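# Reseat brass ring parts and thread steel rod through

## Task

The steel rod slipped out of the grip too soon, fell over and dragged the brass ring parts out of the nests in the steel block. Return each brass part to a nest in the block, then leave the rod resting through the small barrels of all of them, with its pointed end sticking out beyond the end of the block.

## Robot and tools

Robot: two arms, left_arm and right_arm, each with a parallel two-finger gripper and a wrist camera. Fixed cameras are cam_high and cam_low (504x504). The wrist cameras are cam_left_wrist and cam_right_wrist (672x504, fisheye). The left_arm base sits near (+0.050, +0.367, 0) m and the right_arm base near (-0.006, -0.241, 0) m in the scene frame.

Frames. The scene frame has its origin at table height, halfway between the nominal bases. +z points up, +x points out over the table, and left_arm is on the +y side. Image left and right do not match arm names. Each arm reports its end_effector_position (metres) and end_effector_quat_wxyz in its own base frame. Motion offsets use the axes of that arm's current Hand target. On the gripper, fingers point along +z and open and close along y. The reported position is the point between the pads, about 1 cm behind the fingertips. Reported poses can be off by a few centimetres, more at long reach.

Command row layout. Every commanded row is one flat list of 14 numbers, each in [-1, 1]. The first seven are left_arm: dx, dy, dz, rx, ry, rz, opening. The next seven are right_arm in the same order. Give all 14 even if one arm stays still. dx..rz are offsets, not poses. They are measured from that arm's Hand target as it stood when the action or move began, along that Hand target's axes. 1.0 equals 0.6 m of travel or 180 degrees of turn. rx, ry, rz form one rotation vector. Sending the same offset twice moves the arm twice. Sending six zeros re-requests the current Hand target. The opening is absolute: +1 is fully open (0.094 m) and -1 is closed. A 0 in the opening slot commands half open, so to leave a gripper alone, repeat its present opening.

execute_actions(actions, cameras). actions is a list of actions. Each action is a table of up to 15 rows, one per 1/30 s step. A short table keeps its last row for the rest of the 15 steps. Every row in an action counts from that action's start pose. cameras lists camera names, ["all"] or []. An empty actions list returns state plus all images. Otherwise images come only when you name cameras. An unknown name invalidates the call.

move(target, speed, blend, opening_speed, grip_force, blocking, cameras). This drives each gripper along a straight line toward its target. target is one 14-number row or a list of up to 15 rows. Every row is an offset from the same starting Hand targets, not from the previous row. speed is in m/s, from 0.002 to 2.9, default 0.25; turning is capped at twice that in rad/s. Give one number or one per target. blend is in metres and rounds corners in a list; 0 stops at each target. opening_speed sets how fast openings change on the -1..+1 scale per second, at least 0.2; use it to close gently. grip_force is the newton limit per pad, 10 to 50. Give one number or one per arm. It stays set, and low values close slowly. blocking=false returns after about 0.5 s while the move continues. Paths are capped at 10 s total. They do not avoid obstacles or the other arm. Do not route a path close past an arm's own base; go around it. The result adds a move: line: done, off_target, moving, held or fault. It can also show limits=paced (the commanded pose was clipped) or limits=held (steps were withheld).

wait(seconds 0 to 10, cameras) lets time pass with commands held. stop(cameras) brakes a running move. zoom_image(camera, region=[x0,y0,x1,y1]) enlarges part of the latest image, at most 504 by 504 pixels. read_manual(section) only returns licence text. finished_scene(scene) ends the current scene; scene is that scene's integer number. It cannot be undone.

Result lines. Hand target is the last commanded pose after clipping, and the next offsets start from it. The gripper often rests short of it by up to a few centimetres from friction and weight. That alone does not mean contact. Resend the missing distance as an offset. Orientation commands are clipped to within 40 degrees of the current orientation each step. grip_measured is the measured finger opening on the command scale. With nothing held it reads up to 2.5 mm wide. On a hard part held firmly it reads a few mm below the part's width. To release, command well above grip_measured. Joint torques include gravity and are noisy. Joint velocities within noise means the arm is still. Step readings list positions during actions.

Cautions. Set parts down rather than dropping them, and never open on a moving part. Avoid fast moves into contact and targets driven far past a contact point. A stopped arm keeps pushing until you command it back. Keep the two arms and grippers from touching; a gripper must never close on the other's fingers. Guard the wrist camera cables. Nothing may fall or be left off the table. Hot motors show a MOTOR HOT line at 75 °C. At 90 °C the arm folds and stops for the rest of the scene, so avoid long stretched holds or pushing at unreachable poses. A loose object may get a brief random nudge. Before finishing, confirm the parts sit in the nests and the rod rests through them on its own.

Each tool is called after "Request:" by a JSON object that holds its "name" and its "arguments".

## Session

Request:
{"name": "execute_actions", "arguments": {"actions": []}}

Scene clock: 0.00 s.
left_arm: end_effector_position=(+0.3900, -0.0028, +0.1454) grip_measured=+1.000 end_effector_quat_wxyz=(+0.677, -0.064, +0.729, +0.082) | right_arm: end_effector_position=(+0.3890, +0.0084, +0.1482) grip_measured=+1.000 end_effector_quat_wxyz=(+0.689, +0.013, +0.724, -0.032)
Joint positions: left_arm=[-0.189 1.579 0.288 1.214 -0.397 0.003 0.094] | right_arm=[0.091 1.572 0.255 1.267 0.156 -0.021 0.094]
Joint velocities: within noise
Joint torques (N m): no reading
Motor temperatures (°C): left_arm=[25 24 34 26 24 23 24] | right_arm=[25 28 38 27 23 24 28]
Heat: left arm: 34 °C; right arm: 38 °C.
Hand target: left_arm +0.3917, -0.0021, +0.1551; +0.687, -0.071, +0.718, +0.079 | right_arm +0.3898, +0.0076, +0.1521; +0.693, +0.017, +0.720, -0.032
Tool commands: left_gripper/opening=+1.0 right_gripper/opening=+1.0

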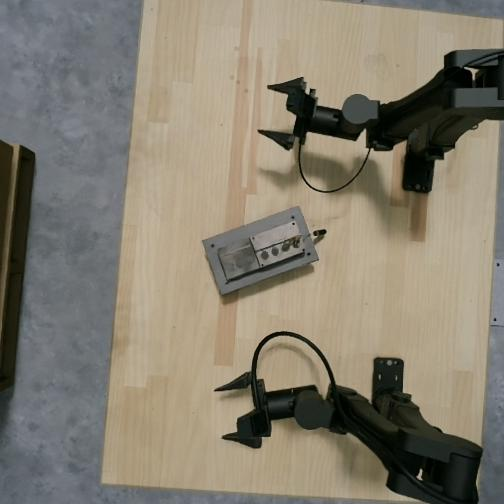

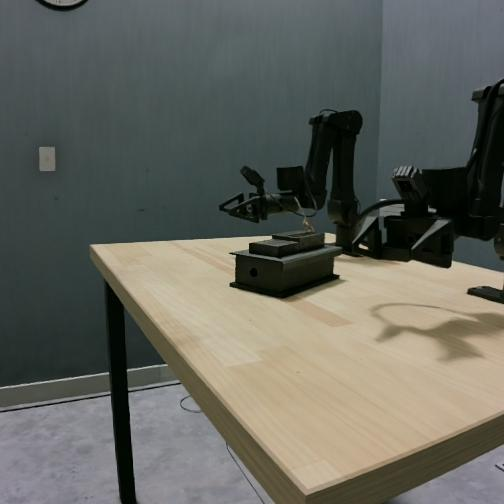

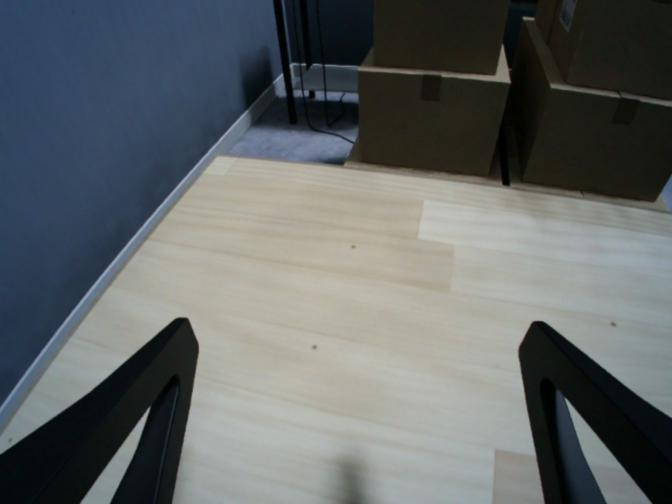

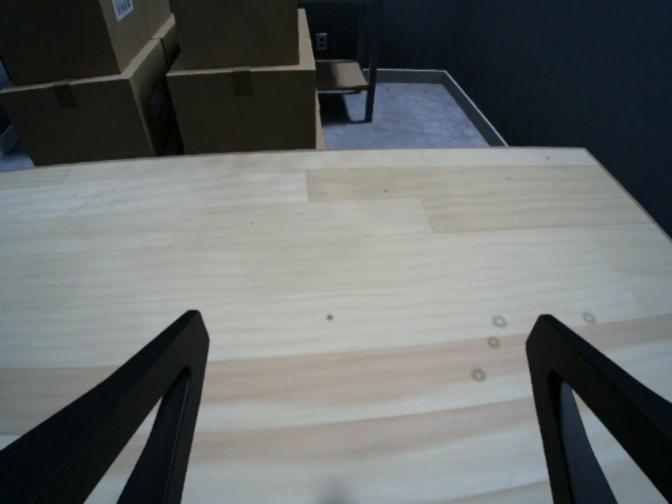

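Request:
{"name": "zoom_image", "arguments": {"camera": "cam_high", "region": [190, 190, 350, 310]}}

Request:
{"name": "zoom_image", "arguments": {"camera": "cam_low", "region": [220, 200, 350, 300]}}

Scaled by 3.150 from the camera's 504x504 image, which has a finer 720x720 frame.

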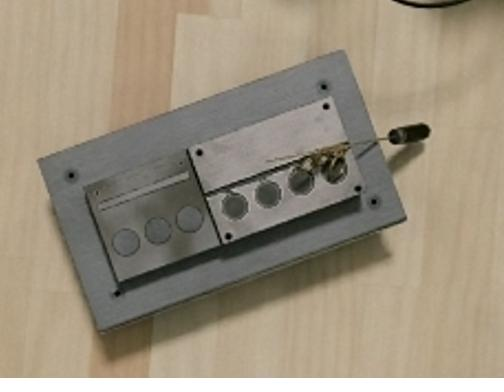

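Scaled by 3.877 from the camera's 504x504 image, which has a finer 720x720 frame.

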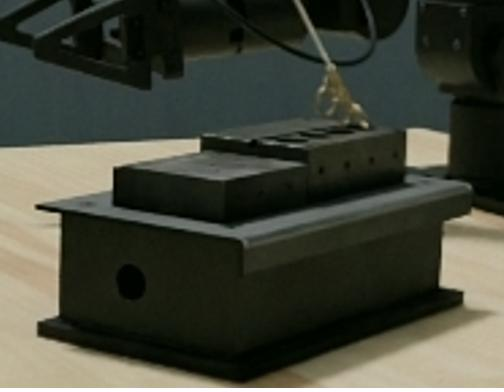

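Request:
{"name": "zoom_image", "arguments": {"camera": "cam_low", "region": [270, 170, 350, 270]}}

Request:
{"name": "zoom_image", "arguments": {"camera": "cam_high", "region": [260, 210, 340, 270]}}

Scaled by 5.040 from the camera's 504x504 image, which has a finer 720x720 frame.

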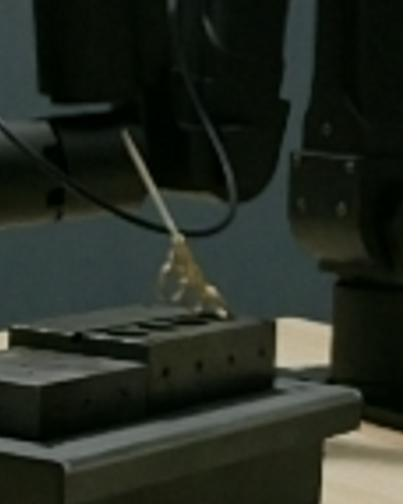

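Scaled by 6.300 from the camera's 504x504 image, which has a finer 720x720 frame.

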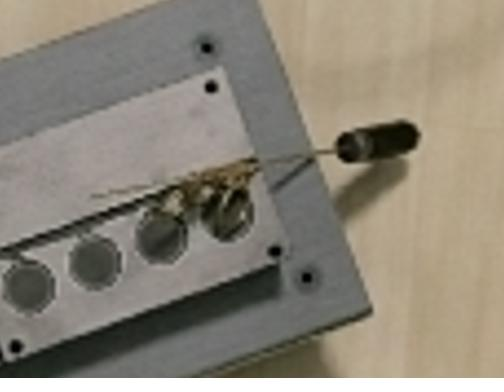

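Request:
{"name": "move", "arguments": {"target": [[0,0,0,0,0,0,1,-0.2,0,-0.1,0,0,0,0],[0,0,0,0,0,0,1,-0.188,0.24,-0.392,-0.245,0.279,-0.111,0]], "speed": 0.3, "blend": 0.04, "cameras": ["cam_high","cam_right_wrist"]}}

Scene clock: 103.00 s.
left_arm: end_effector_position=(+0.3900, -0.0028, +0.1454) grip_measured=+1.000 end_effector_quat_wxyz=(+0.677, -0.064, +0.729, +0.082) | right_arm: end_effector_position=(+0.1772, +0.1704, +0.2626) grip_measured=+0.003 end_effector_quat_wxyz=(+0.282, -0.345, +0.888, +0.118)
Joint positions: left_arm=[-0.189 1.579 0.288 1.214 -0.397 0.003 0.094] | right_arm=[0.757 1.014 1.287 -1.223 -0.007 0.018 0.047]
Joint torques (N m): left_arm=[-0.06 -5.07 5.72 2.05 -0.07 0] | right_arm=[0.65 -1.83 11.63 0.82 -0.13 0.2]
Motor temperatures (°C): left_arm=[25 24 34 34 24 23 24] | right_arm=[25 29 39 39 23 24 28]
Heat: left arm: 34 °C; right arm: 39 °C.
Hand target: left_arm +0.3917, -0.0021, +0.1551; +0.687, -0.071, +0.718, +0.079 | right_arm +0.1696, +0.1698, +0.2705; +0.273, -0.341, +0.890, +0.128
Off the commanded pose: left_arm 0.010 m, 2 deg | right_arm 0.011 m, 2 deg.
move: off_target (right_arm)
Images, in order (width x height): cam_high 504x504, cam_right_wrist 672x504.

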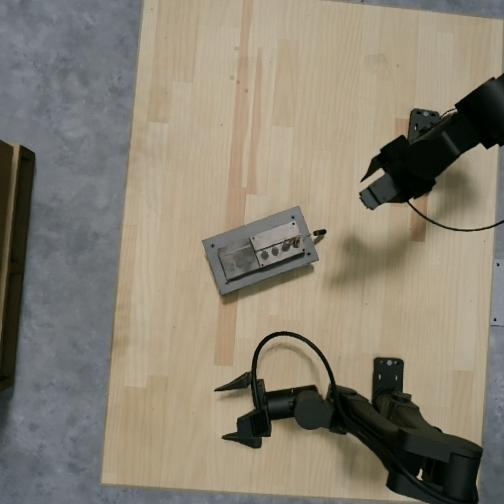

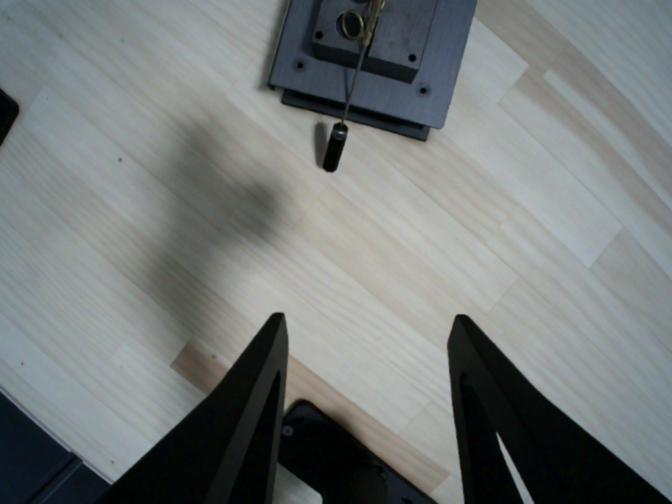

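Request:
{"name": "move", "arguments": {"target": [0,0,0,0,0,0,1,0.1075,0.049,0.274,0.0989,-0.1119,0.0802,0.0], "speed": 0.2, "cameras": ["cam_high","cam_right_wrist","cam_low"]}}

Scene clock: 160.20 s.
left_arm: end_effector_position=(+0.3900, -0.0028, +0.1454) grip_measured=+1.000 end_effector_quat_wxyz=(+0.677, -0.064, +0.729, +0.082) | right_arm: end_effector_position=(+0.1719, +0.2274, +0.1029) grip_measured=+0.003 end_effector_quat_wxyz=(+0.438, -0.172, +0.879, +0.080)
Joint positions: left_arm=[-0.189 1.579 0.288 1.214 -0.397 0.003 0.094] | right_arm=[1.352 1.1 0.514 -0.35 0.723 0.719 0.047]
Joint torques (N m): left_arm=[-0.09 -5.12 5.7 2.06 -0.07 -0.04] | right_arm=[0.51 -2.66 5.12 1.72 0.69 0.2]
Motor temperatures (°C): left_arm=[25 25 34 35 24 23 24] | right_arm=[25 27 43 33 23 24 28]
Heat: left arm: 35 °C; right arm: 43 °C.
Hand target: left_arm +0.3917, -0.0021, +0.1551; +0.687, -0.071, +0.718, +0.079 | right_arm +0.1755, +0.2248, +0.1004; +0.455, -0.154, +0.874, +0.080
Off the commanded pose: left_arm 0.010 m, 2 deg | right_arm 0.005 m, 3 deg.
move: off_target (right_arm)
Images, in order (width x height): cam_high 504x504, cam_low 504x504, cam_right_wrist 672x504.

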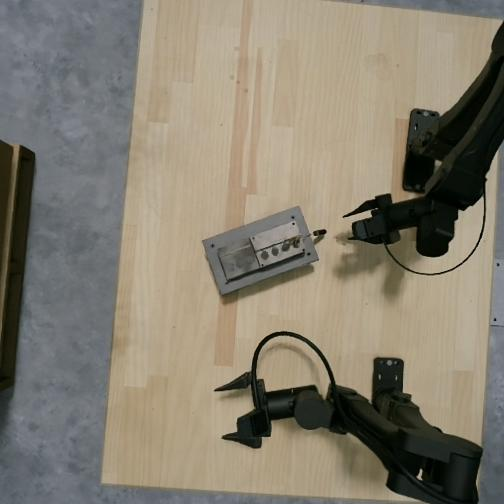

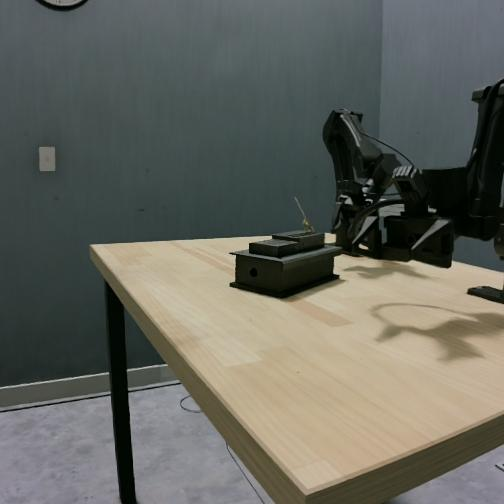

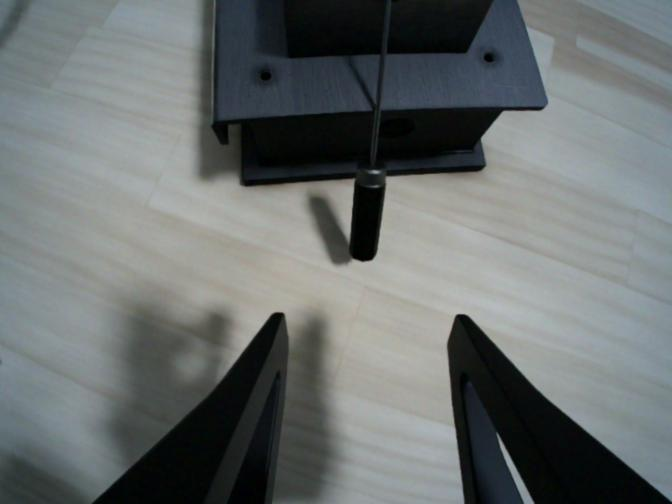

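Request:
{"name": "move", "arguments": {"target": [0,0,0,0,0,0,1,0.027,-0.0136,0.1177,0,0,0,0.0], "speed": 0.1, "cameras": ["cam_low","cam_right_wrist"]}}

Scene clock: 184.63 s.
left_arm: end_effector_position=(+0.3900, -0.0028, +0.1454) grip_measured=+1.000 end_effector_quat_wxyz=(+0.677, -0.064, +0.729, +0.082) | right_arm: end_effector_position=(+0.2228, +0.2342, +0.0494) grip_measured=+0.003 end_effector_quat_wxyz=(+0.450, -0.156, +0.876, +0.072)
Joint positions: left_arm=[-0.189 1.579 0.288 1.214 -0.397 0.003 0.094] | right_arm=[1.139 1.387 0.393 0.19 0.623 0.529 0.047]
Joint torques (N m): left_arm=[-0.13 -5.16 5.61 2.06 -0.08 0] | right_arm=[-0.75 -3.92 4.55 1.97 0.15 -0.16]
Heat: left arm: 36 °C; right arm: 39 °C.
Hand target: left_arm +0.3917, -0.0021, +0.1551; +0.687, -0.071, +0.718, +0.079 | right_arm +0.2239, +0.2336, +0.0464; +0.455, -0.154, +0.874, +0.080
Off the commanded pose: left_arm 0.010 m, 2 deg | right_arm 0.003 m, 1 deg.
move: done
Images, in order (width x height): cam_low 504x504, cam_right_wrist 672x504.

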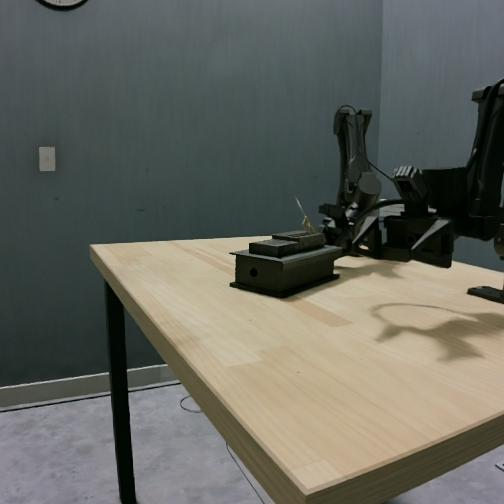

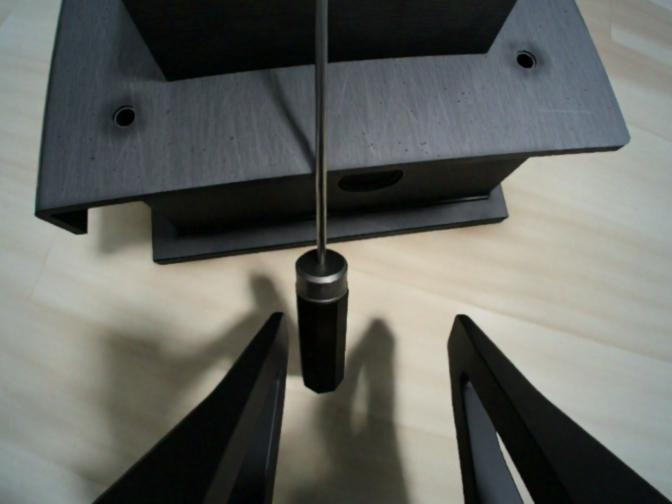

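Request:
{"name": "move", "arguments": {"target": [[0,0,0,0,0,0,1,0,0.0215,0,0,0,0,0.0],[0,0,0,0,0,0,1,0.004,0.0215,0.018,0,0,0,0.0]], "speed": 0.05, "cameras": ["cam_right_wrist"]}}

Scene clock: 198.60 s.
left_arm: end_effector_position=(+0.3900, -0.0028, +0.1454) grip_measured=+1.000 end_effector_quat_wxyz=(+0.677, -0.064, +0.729, +0.082) | right_arm: end_effector_position=(+0.2190, +0.2392, +0.0299) grip_measured=+0.003 end_effector_quat_wxyz=(+0.439, -0.169, +0.880, +0.062)
Joint positions: left_arm=[-0.189 1.579 0.288 1.214 -0.397 0.003 0.094] | right_arm=[1.157 1.483 0.393 0.245 0.623 0.533 0.047]
Joint torques (N m): left_arm=[-0.05 -5.12 5.65 2.04 -0.09 -0.02] | right_arm=[-0.72 -4.18 7.36 1.9 0.28 -0.04]
Motor temperatures (°C): left_arm=[25 25 33 36 24 23 24] | right_arm=[25 27 39 38 23 24 27]
Heat: left arm: 36 °C; right arm: 39 °C.
Hand target: left_arm +0.3917, -0.0021, +0.1551; +0.687, -0.071, +0.718, +0.079 | right_arm +0.2265, +0.2483, +0.0382; +0.455, -0.154, +0.874, +0.080
Off the commanded pose: left_arm 0.010 m, 2 deg | right_arm 0.014 m, 3 deg.
move: off_target (right_arm)
Images, in order (width x height): cam_right_wrist 672x504.

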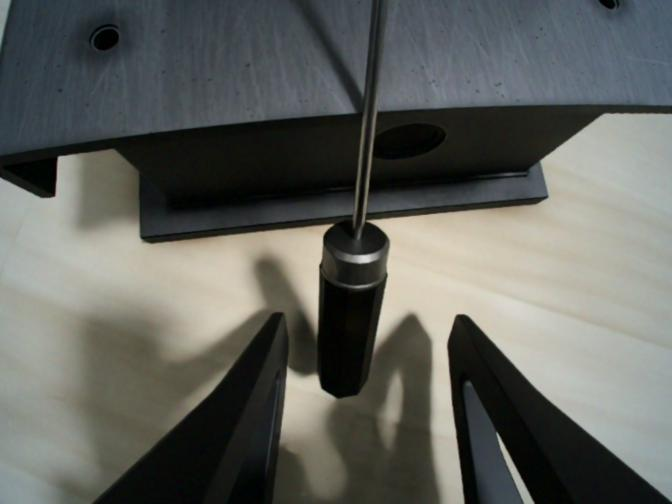

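Request:
{"name": "move", "arguments": {"target": [0,0,0,0,0,0,1,0,0.009,-0.004,0,0,0,0.0], "speed": 0.05, "cameras": ["cam_right_wrist"]}}

Scene clock: 207.23 s.
left_arm: end_effector_position=(+0.3900, -0.0028, +0.1454) grip_measured=+1.000 end_effector_quat_wxyz=(+0.677, -0.064, +0.729, +0.082) | right_arm: end_effector_position=(+0.2166, +0.2408, +0.0283) grip_measured=+0.003 end_effector_quat_wxyz=(+0.437, -0.175, +0.880, +0.062)
Joint positions: left_arm=[-0.189 1.579 0.288 1.214 -0.397 0.003 0.094] | right_arm=[1.166 1.489 0.393 0.245 0.623 0.533 0.047]
Joint torques (N m): left_arm=[-0.09 -5.07 5.68 2.06 -0.07 -0.03] | right_arm=[0.68 -4.41 8.75 1.67 0.43 0.2]
Heat: left arm: 37 °C; right arm: 39 °C.
Hand target: left_arm +0.3917, -0.0021, +0.1551; +0.687, -0.071, +0.718, +0.079 | right_arm +0.2228, +0.2528, +0.0397; +0.455, -0.154, +0.874, +0.080
Off the commanded pose: left_arm 0.010 m, 2 deg | right_arm 0.018 m, 4 deg.
move: off_target (right_arm)
Images, in order (width x height): cam_right_wrist 672x504.

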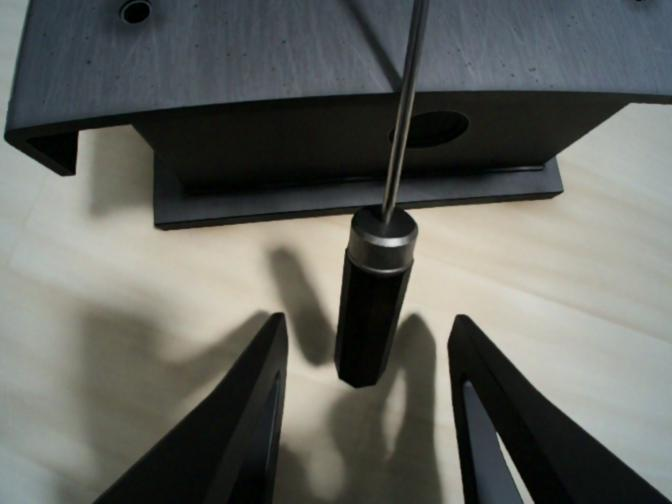

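Request:
{"name": "move", "arguments": {"target": [0,0,0,0,0,0,1,0,0,0,0,0,0,-0.95], "speed": 0.05, "opening_speed": 0.5, "cameras": ["cam_right_wrist","cam_low"]}}

Request:
{"name": "zoom_image", "arguments": {"camera": "cam_low", "region": [270, 170, 350, 270]}}

Scene clock: 218.87 s.
left_arm: end_effector_position=(+0.3900, -0.0028, +0.1454) grip_measured=+1.000 end_effector_quat_wxyz=(+0.677, -0.064, +0.729, +0.082) | right_arm: end_effector_position=(+0.2166, +0.2408, +0.0283) grip_measured=-0.739 end_effector_quat_wxyz=(+0.437, -0.175, +0.880, +0.062)
Joint positions: left_arm=[-0.189 1.579 0.288 1.214 -0.397 0.003 0.094] | right_arm=[1.166 1.489 0.393 0.245 0.623 0.533 0.012]
Joint torques (N m): left_arm=[-0.05 -5 5.64 2.03 -0.05 -0.03] | right_arm=[0.69 -4.34 8.8 1.69 0.43 0.2]
Heat: left arm: 37 °C; right arm: 41 °C.
Hand target: left_arm +0.3917, -0.0021, +0.1551; +0.687, -0.071, +0.718, +0.079 | right_arm +0.2228, +0.2528, +0.0397; +0.455, -0.154, +0.874, +0.080
Off the commanded pose: left_arm 0.010 m, 2 deg | right_arm 0.018 m, 4 deg.
move: off_target (right_arm)
Images, in order (width x height): cam_low 504x504, cam_right_wrist 672x504.

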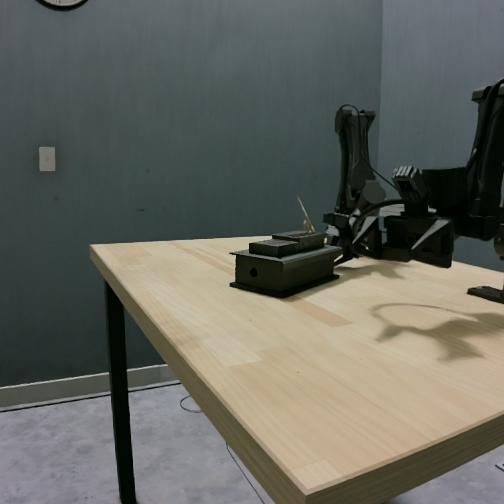

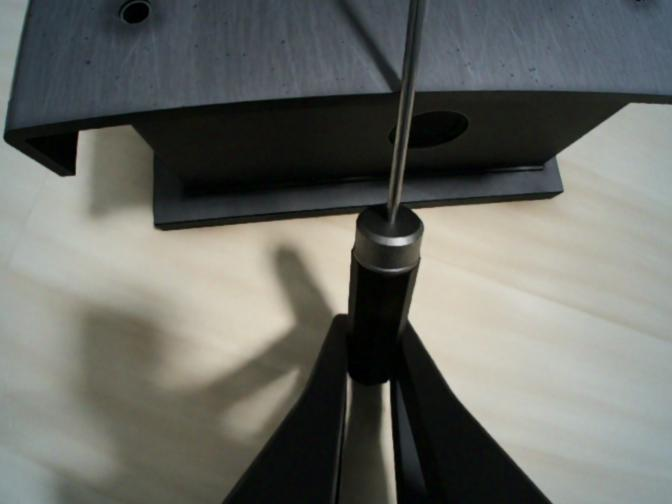

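Scaled by 5.040 from the camera's 504x504 image, which has a finer 720x720 frame.

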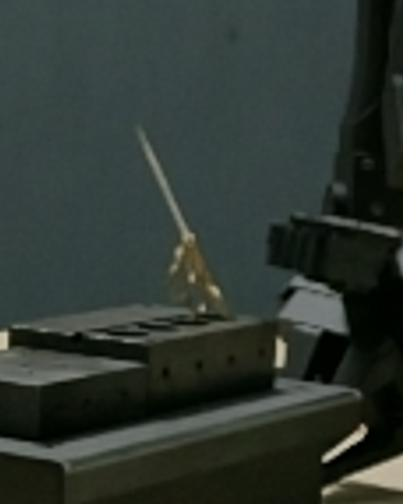

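Request:
{"name": "move", "arguments": {"target": [0,0,0,0,0,0,1,-0.171,-0.002,-0.1645,0,0,0,-0.95], "speed": 0.08, "cameras": ["cam_right_wrist","cam_low","cam_high"]}}

Request:
{"name": "zoom_image", "arguments": {"camera": "cam_low", "region": [250, 110, 370, 250]}}

Scene clock: 250.67 s.
left_arm: end_effector_position=(+0.3900, -0.0028, +0.1454) grip_measured=+1.000 end_effector_quat_wxyz=(+0.677, -0.064, +0.729, +0.082) | right_arm: end_effector_position=(+0.2001, +0.2478, +0.1630) grip_measured=-0.739 end_effector_quat_wxyz=(+0.441, -0.171, +0.877, +0.084)
Joint positions: left_arm=[-0.189 1.579 0.288 1.214 -0.397 0.003 0.094] | right_arm=[1.239 1.135 0.757 -0.471 0.653 0.599 0.012]
Joint torques (N m): left_arm=[-0.03 -5.08 5.64 2.07 -0.08 -0.01] | right_arm=[0.62 -5.04 12.62 0.86 0.63 0.2]
Heat: left arm: 37 °C; right arm: 42 °C.
Hand target: left_arm +0.3917, -0.0021, +0.1551; +0.687, -0.071, +0.718, +0.079 | right_arm +0.2025, +0.2442, +0.1804; +0.455, -0.154, +0.873, +0.080
Off the commanded pose: left_arm 0.010 m, 2 deg | right_arm 0.018 m, 3 deg.
move: off_target (right_arm)
Images, in order (width x height): cam_high 504x504, cam_low 504x504, cam_right_wrist 672x504.

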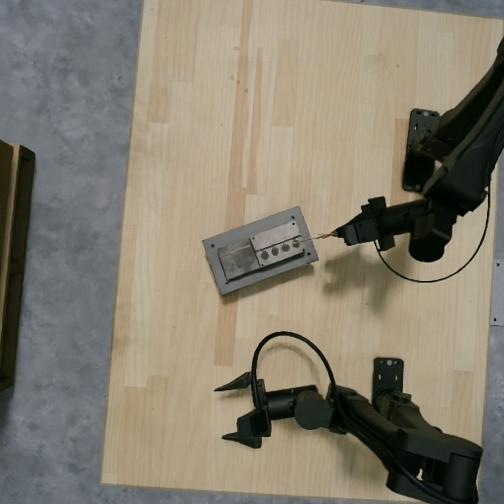

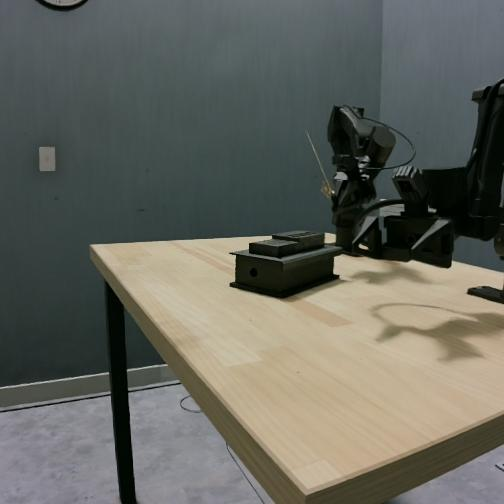

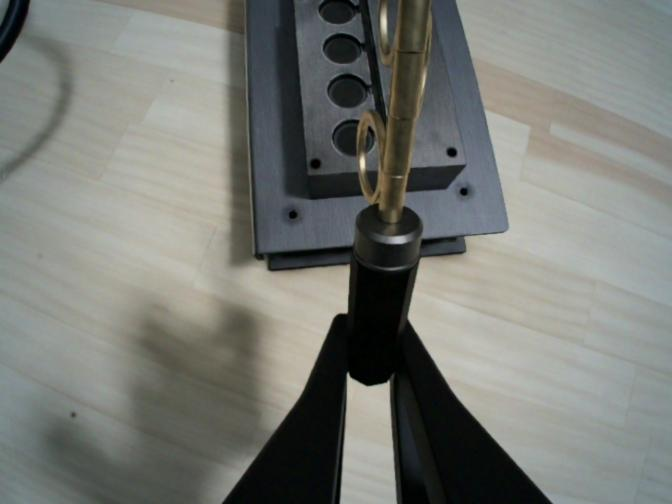

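Scaled by 3.600 from the camera's 504x504 image, which has a finer 720x720 frame.

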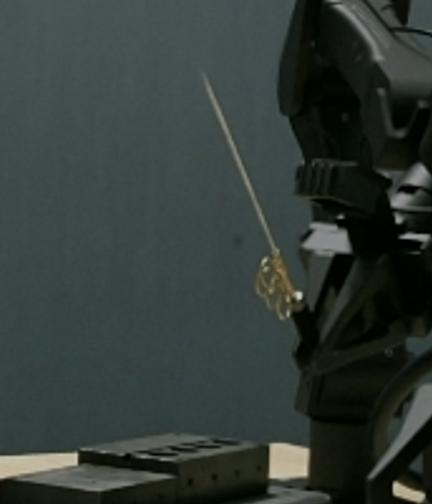

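Request:
{"name": "move", "arguments": {"target": [0,0,0,0,0,0,1,-0.1025,-0.0605,-0.123,-0.4667,0.2528,0.2262,-0.95], "speed": 0.2, "cameras": ["cam_right_wrist","cam_low","cam_high"]}}

Request:
{"name": "zoom_image", "arguments": {"camera": "cam_low", "region": [200, 110, 370, 270]}}

Scene clock: 303.13 s.
left_arm: end_effector_position=(+0.3900, -0.0028, +0.1454) grip_measured=+1.000 end_effector_quat_wxyz=(+0.677, -0.064, +0.729, +0.082) | right_arm: end_effector_position=(+0.1954, +0.2029, +0.2636) grip_measured=-0.739 end_effector_quat_wxyz=(-0.038, -0.079, +0.755, +0.650)
Joint positions: left_arm=[-0.189 1.579 0.288 1.214 -0.397 0.003 0.094] | right_arm=[0.115 1.476 1.143 -1.531 -1.412 -0.343 0.012]
Joint torques (N m): left_arm=[-0.1 -5.15 5.71 2.06 -0.04 -0.01] | right_arm=[-0.68 -7.66 4.72 -0.48 -0.99 0.05]
Motor temperatures (°C): left_arm=[25 25 33 38 24 23 24] | right_arm=[25 27 45 33 24 24 30]
Heat: left arm: 38 °C; right arm: 45 °C.
Hand target: left_arm +0.3917, -0.0021, +0.1551; +0.687, -0.071, +0.718, +0.079 | right_arm +0.1913, +0.2015, +0.2731; -0.144, -0.143, +0.692, +0.693
Off the commanded pose: left_arm 0.010 m, 2 deg | right_arm 0.010 m, 17 deg.
joint sent to its limit (right arm) — joint 4 (wrist pitch), lower limit. The joint targets are off in orientation, not in position.
move: off_target (right_arm)
Images, in order (width x height): cam_high 504x504, cam_low 504x504, cam_right_wrist 672x504.

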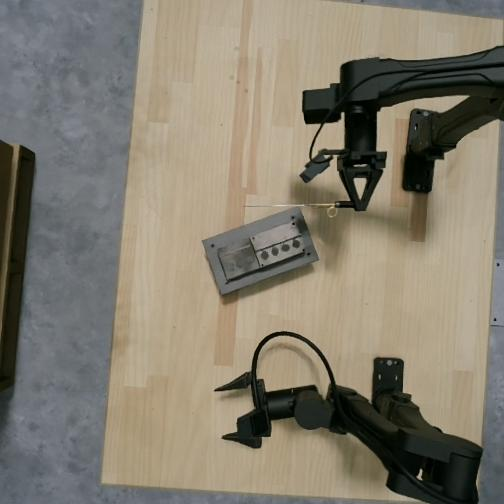

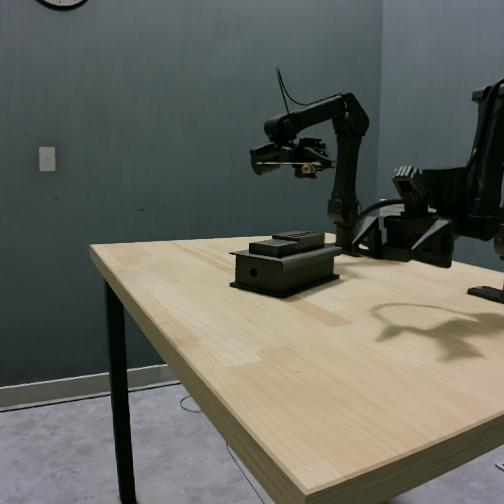

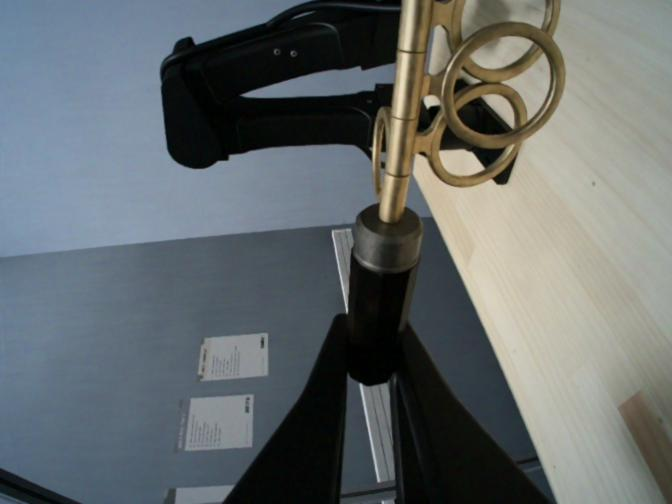

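Scaled by 2.965 from the camera's 504x504 image, which has a finer 720x720 frame.

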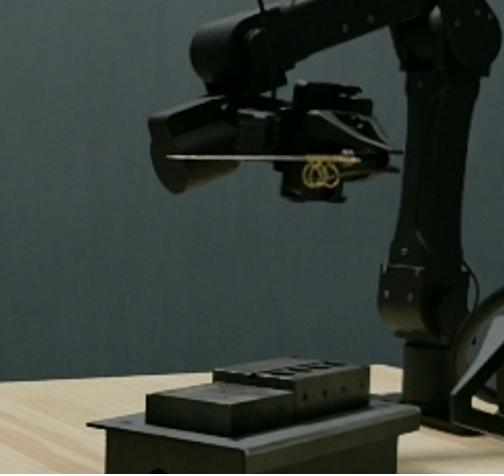

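Request:
{"name": "zoom_image", "arguments": {"camera": "cam_right_wrist", "region": [300, 0, 600, 240]}}

Request:
{"name": "zoom_image", "arguments": {"camera": "cam_low", "region": [285, 145, 345, 185]}}

Request:
{"name": "zoom_image", "arguments": {"camera": "cam_high", "region": [190, 180, 370, 300]}}

Scaled by 1.680 from the camera's 672x504 image, which has a finer 960x720 frame.

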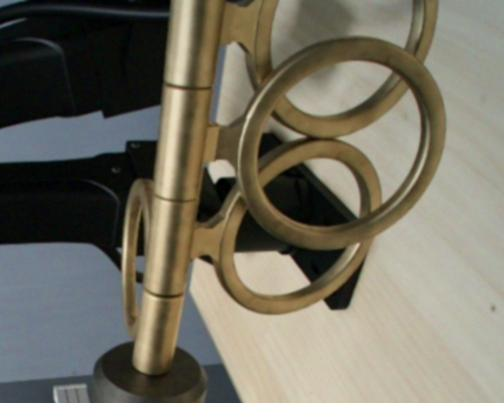

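Scaled by 8.400 from the camera's 504x504 image, which has a finer 720x720 frame.

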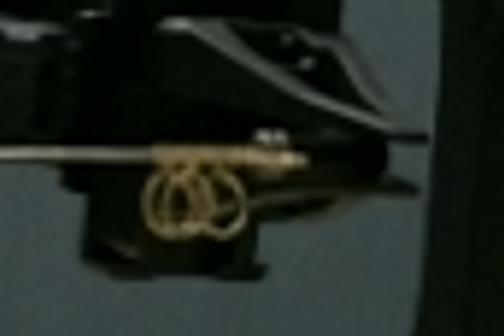

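Scaled by 2.800 from the camera's 504x504 image, which has a finer 720x720 frame.

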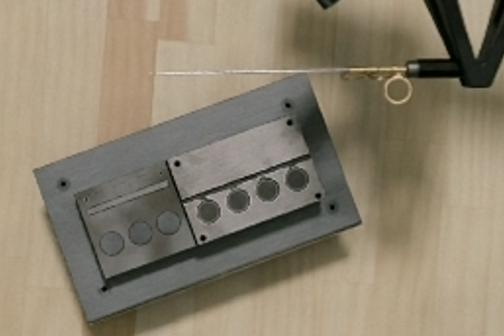

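Request:
{"name": "move", "arguments": {"target": [[-0.33,-0.1,-0.1,0.05,0.12,-0.02,-0.2,0,0,0,0,0,0,-0.95],[-0.3355,-0.564,-0.3617,0.1881,0.489,-0.0784,-0.2,0,0,0,0,0,0,-0.95]], "speed": 0.3, "blend": 0.05, "cameras": ["cam_left_wrist","cam_low","cam_high"]}}

Scene clock: 347.47 s.
left_arm: end_effector_position=(+0.2634, -0.3805, +0.3585) grip_measured=-0.197 end_effector_quat_wxyz=(+0.074, -0.016, +0.931, -0.358) | right_arm: end_effector_position=(+0.1954, +0.2030, +0.2639) grip_measured=-0.739 end_effector_quat_wxyz=(-0.038, -0.078, +0.754, +0.651)
Joint positions: left_arm=[-0.837 2.087 2.743 -1.546 0.341 -0.993 0.038] | right_arm=[0.115 1.476 1.143 -1.531 -1.414 -0.343 0.012]
Joint torques (N m): left_arm=[0.17 -7.6 8.73 1.1 0.32 -0.11] | right_arm=[-0.64 -7.65 4.74 -0.49 -0.97 0.08]
Motor temperatures (°C): left_arm=[25 25 33 38 24 23 24] | right_arm=[25 30 38 30 25 24 30]
Heat: left arm: 38 °C; right arm: 38 °C.
Hand target: left_arm +0.2603, -0.3802, +0.3600; +0.000, +0.000, +0.966, -0.259 | right_arm +0.1913, +0.2015, +0.2731; -0.144, -0.143, +0.692, +0.693
Off the commanded pose: left_arm 0.003 m, 15 deg | right_arm 0.010 m, 17 deg.
joint sent to its limit (left arm) — joint 4 (wrist pitch), lower limit. The joint targets are off in orientation, not in position.
joint sent to its limit (right arm) — joint 4 (wrist pitch), lower limit. The joint targets are off in orientation, not in position.
move: off_target (left_arm, right_arm)
Images, in order (width x height): cam_high 504x504, cam_low 504x504, cam_left_wrist 672x504.

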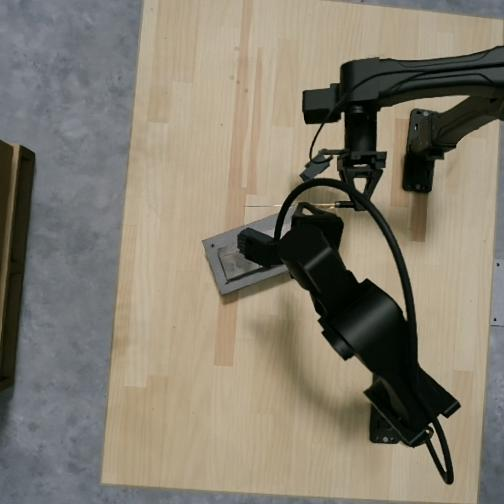

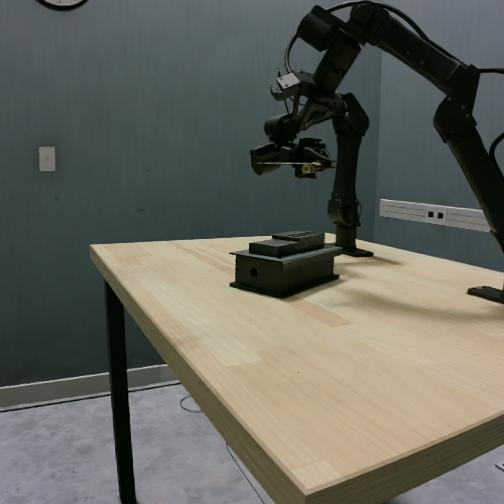

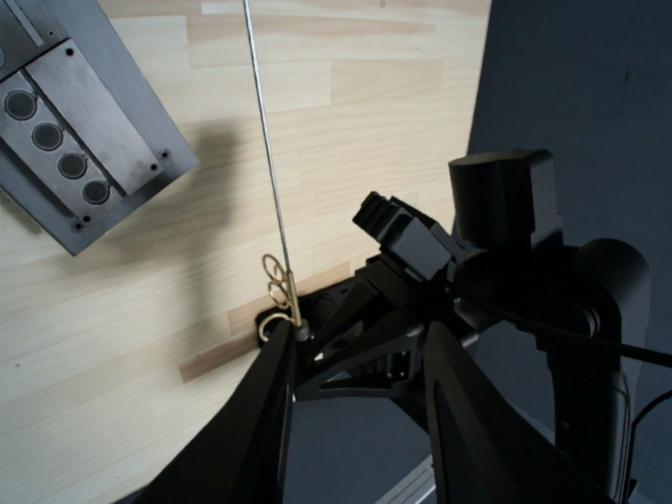

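Request:
{"name": "zoom_image", "arguments": {"camera": "cam_left_wrist", "region": [220, 220, 360, 400]}}

Scaled by 2.800 from the camera's 672x504 image, which has a finer 960x720 frame.

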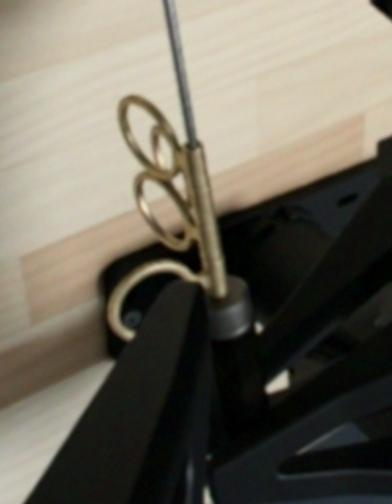

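Request:
{"name": "move", "arguments": {"target": [0.0732,0.0335,0.1047,0,0,0,-0.2,0,0,0,0,0,0,-0.95], "speed": 0.1, "cameras": ["cam_left_wrist","cam_low"]}}

Request:
{"name": "zoom_image", "arguments": {"camera": "cam_low", "region": [250, 110, 350, 200]}}

Scene clock: 400.53 s.
left_arm: end_effector_position=(+0.2220, -0.4014, +0.2990) grip_measured=-0.197 end_effector_quat_wxyz=(+0.011, +0.002, +0.960, -0.281) | right_arm: end_effector_position=(+0.1954, +0.2030, +0.2639) grip_measured=-0.739 end_effector_quat_wxyz=(-0.038, -0.078, +0.754, +0.651)
Joint positions: left_arm=[-0.951 2.087 2.558 -1.55 0.301 -1.022 0.038] | right_arm=[0.115 1.476 1.143 -1.531 -1.414 -0.343 0.012]
Joint torques (N m): left_arm=[-0.42 -10.22 4.27 0.88 0.04 -0.13] | right_arm=[-0.69 -7.66 4.7 -0.48 -0.98 0.08]
Heat: left arm: 36 °C; right arm: 37 °C.
Hand target: left_arm +0.2165, -0.3942, +0.2955; +0.000, +0.000, +0.966, -0.259 | right_arm +0.1913, +0.2015, +0.2731; -0.144, -0.143, +0.692, +0.693
Off the commanded pose: left_arm 0.010 m, 3 deg | right_arm 0.010 m, 17 deg.
joint sent to its limit (left arm) — joint 4 (wrist pitch), lower limit. The joint targets still meet the commanded pose.
joint sent to its limit (right arm) — joint 4 (wrist pitch), lower limit. The joint targets are off in orientation, not in position.
move: off_target (left_arm, right_arm)
Images, in order (width x height): cam_low 504x504, cam_left_wrist 672x504.

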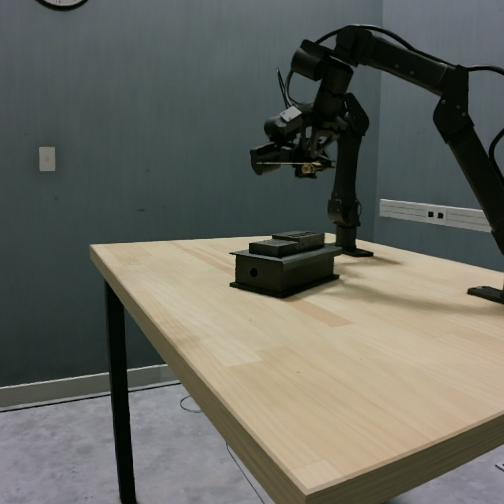

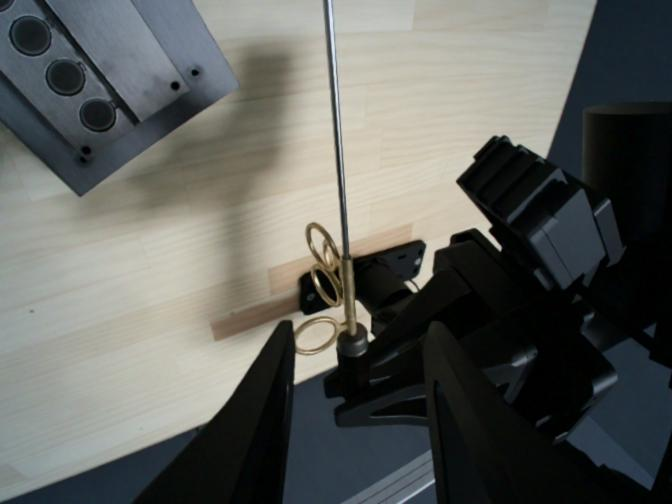

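Scaled by 5.040 from the camera's 504x504 image, which has a finer 720x720 frame.

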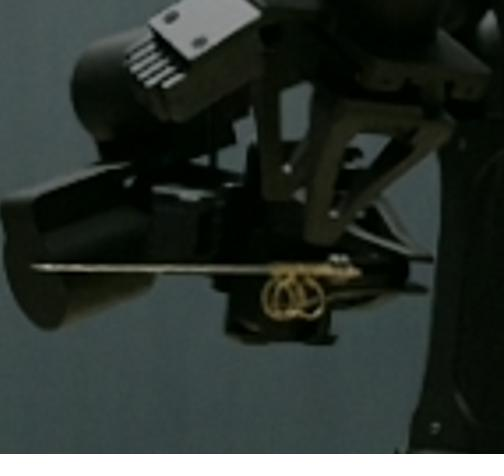

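Request:
{"name": "move", "arguments": {"target": [-0.0033,0.004,0.048,0,0,0,-0.2,0,0,0,0,0,0,-0.95], "speed": 0.05, "cameras": ["cam_left_wrist"]}}

Request:
{"name": "zoom_image", "arguments": {"camera": "cam_left_wrist", "region": [260, 220, 470, 420]}}

Scene clock: 422.73 s.
left_arm: end_effector_position=(+0.2176, -0.4029, +0.2583) grip_measured=-0.197 end_effector_quat_wxyz=(-0.018, -0.004, +0.971, -0.238) | right_arm: end_effector_position=(+0.1953, +0.2030, +0.2639) grip_measured=-0.739 end_effector_quat_wxyz=(-0.039, -0.077, +0.754, +0.651)
Joint positions: left_arm=[-0.963 2.087 2.411 -1.508 0.295 -1.03 0.038] | right_arm=[0.115 1.476 1.143 -1.533 -1.414 -0.341 0.012]
Joint torques (N m): left_arm=[-0.55 -12.04 4.44 1.44 -0.02 -0.11] | right_arm=[-0.72 -7.69 4.72 -0.46 -0.97 0.06]
Heat: left arm: 34 °C; right arm: 37 °C.
Hand target: left_arm +0.2184, -0.4065, +0.2694; +0.000, +0.000, +0.966, -0.259 | right_arm +0.1913, +0.2015, +0.2731; -0.144, -0.143, +0.692, +0.693
Off the commanded pose: left_arm 0.012 m, 3 deg | right_arm 0.010 m, 17 deg.
joint sent to its limit (right arm) — joint 4 (wrist pitch), lower limit. The joint targets are off in orientation, not in position.
move: off_target (left_arm, right_arm)
Images, in order (width x height): cam_left_wrist 672x504.

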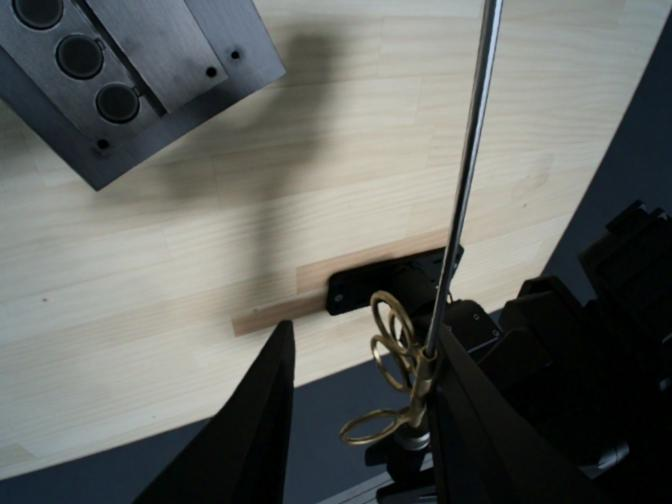

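Scaled by 2.400 from the camera's 672x504 image, which has a finer 960x720 frame.

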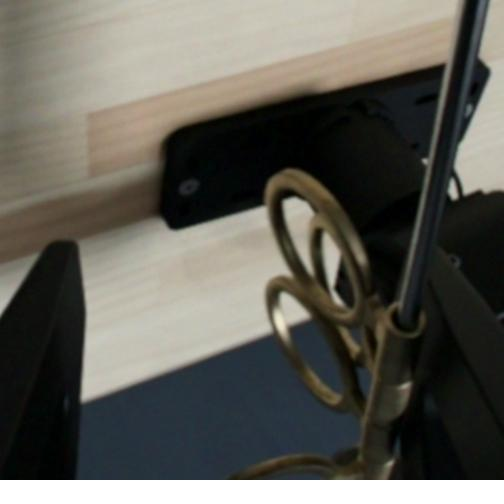

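Request:
{"name": "move", "arguments": {"target": [-0.008,-0.026,-0.011,0,0,0,-0.2,0,0,0,0,0,0,-0.95], "speed": 0.04, "cameras": ["cam_left_wrist"]}}

Request:
{"name": "zoom_image", "arguments": {"camera": "cam_left_wrist", "region": [260, 220, 470, 420]}}

Scene clock: 434.83 s.
left_arm: end_effector_position=(+0.2245, -0.4158, +0.2827) grip_measured=-0.197 end_effector_quat_wxyz=(+0.004, +0.000, +0.963, -0.271) | right_arm: end_effector_position=(+0.1953, +0.2030, +0.2639) grip_measured=-0.739 end_effector_quat_wxyz=(-0.039, -0.077, +0.754, +0.651)
Joint positions: left_arm=[-0.967 2.153 2.6 -1.549 0.294 -1.039 0.038] | right_arm=[0.115 1.476 1.143 -1.533 -1.414 -0.341 0.012]
Joint torques (N m): left_arm=[-0.57 -8.24 9.58 0.84 0.04 -0.14] | right_arm=[-0.72 -7.72 4.7 -0.46 -0.99 0.07]
Motor temperatures (°C): left_arm=[25 31 33 34 24 23 24] | right_arm=[25 30 37 28 26 24 31]
Heat: left arm: 34 °C; right arm: 37 °C.
Hand target: left_arm +0.2232, -0.4167, +0.2830; +0.000, +0.000, +0.966, -0.259 | right_arm +0.1913, +0.2015, +0.2731; -0.144, -0.143, +0.692, +0.693
Off the commanded pose: left_arm 0.002 m, 1 deg | right_arm 0.010 m, 17 deg.
joint sent to its limit (left arm) — joint 4 (wrist pitch), lower limit. The joint targets still meet the commanded pose.
joint sent to its limit (right arm) — joint 4 (wrist pitch), lower limit. The joint targets are off in orientation, not in position.
move: off_target (right_arm)
Images, in order (width x height): cam_left_wrist 672x504.

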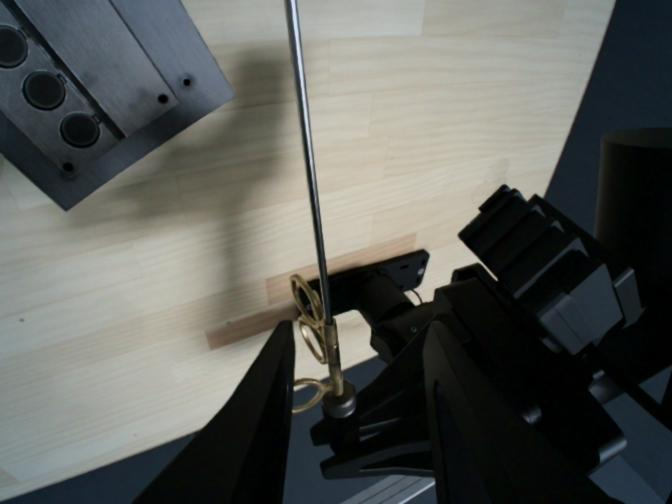

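Scaled by 2.400 from the camera's 672x504 image, which has a finer 960x720 frame.

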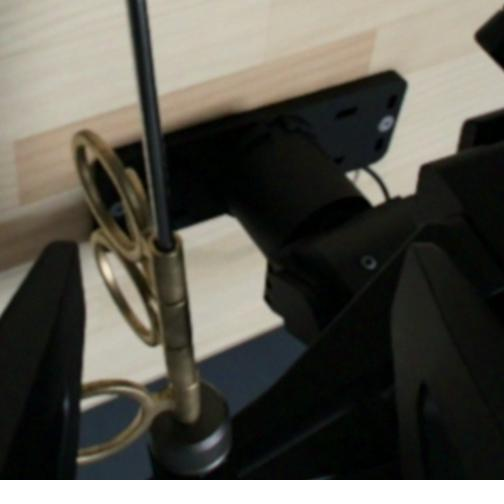

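Request:
{"name": "move", "arguments": {"target": [0,0.0115,0.007,0,0,0,-0.2,0,0,0,0,0,0,-0.95], "speed": 0.03, "cameras": ["cam_left_wrist"]}}

Request:
{"name": "zoom_image", "arguments": {"camera": "cam_left_wrist", "region": [260, 220, 470, 420]}}

Scene clock: 447.70 s.
left_arm: end_effector_position=(+0.2245, -0.4158, +0.2827) grip_measured=-0.197 end_effector_quat_wxyz=(+0.004, +0.000, +0.963, -0.271) | right_arm: end_effector_position=(+0.1953, +0.2030, +0.2639) grip_measured=-0.739 end_effector_quat_wxyz=(-0.039, -0.077, +0.754, +0.651)
Joint positions: left_arm=[-0.967 2.153 2.6 -1.549 0.294 -1.039 0.038] | right_arm=[0.115 1.476 1.143 -1.533 -1.414 -0.341 0.012]
Joint torques (N m): left_arm=[-0.2 -10.06 3.75 1.07 0.08 -0.01] | right_arm=[-0.7 -7.68 4.68 -0.46 -0.97 0.05]
Heat: left arm: 33 °C; right arm: 37 °C.
Hand target: left_arm +0.2232, -0.4129, +0.2759; +0.000, +0.000, +0.966, -0.259 | right_arm +0.1913, +0.2015, +0.2731; -0.144, -0.143, +0.692, +0.693
Off the commanded pose: left_arm 0.008 m, 1 deg | right_arm 0.010 m, 17 deg.
joint sent to its limit (right arm) — joint 4 (wrist pitch), lower limit. The joint targets are off in orientation, not in position.
move: off_target (right_arm)
Images, in order (width x height): cam_left_wrist 672x504.

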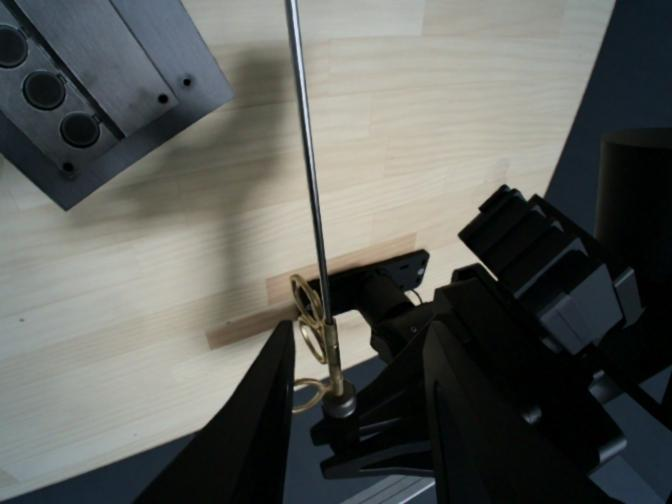

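Scaled by 2.400 from the camera's 672x504 image, which has a finer 960x720 frame.

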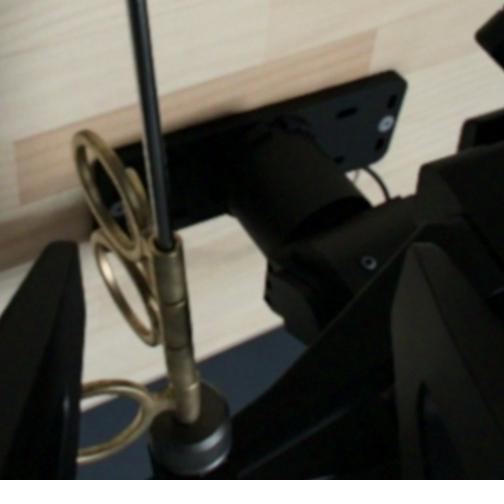

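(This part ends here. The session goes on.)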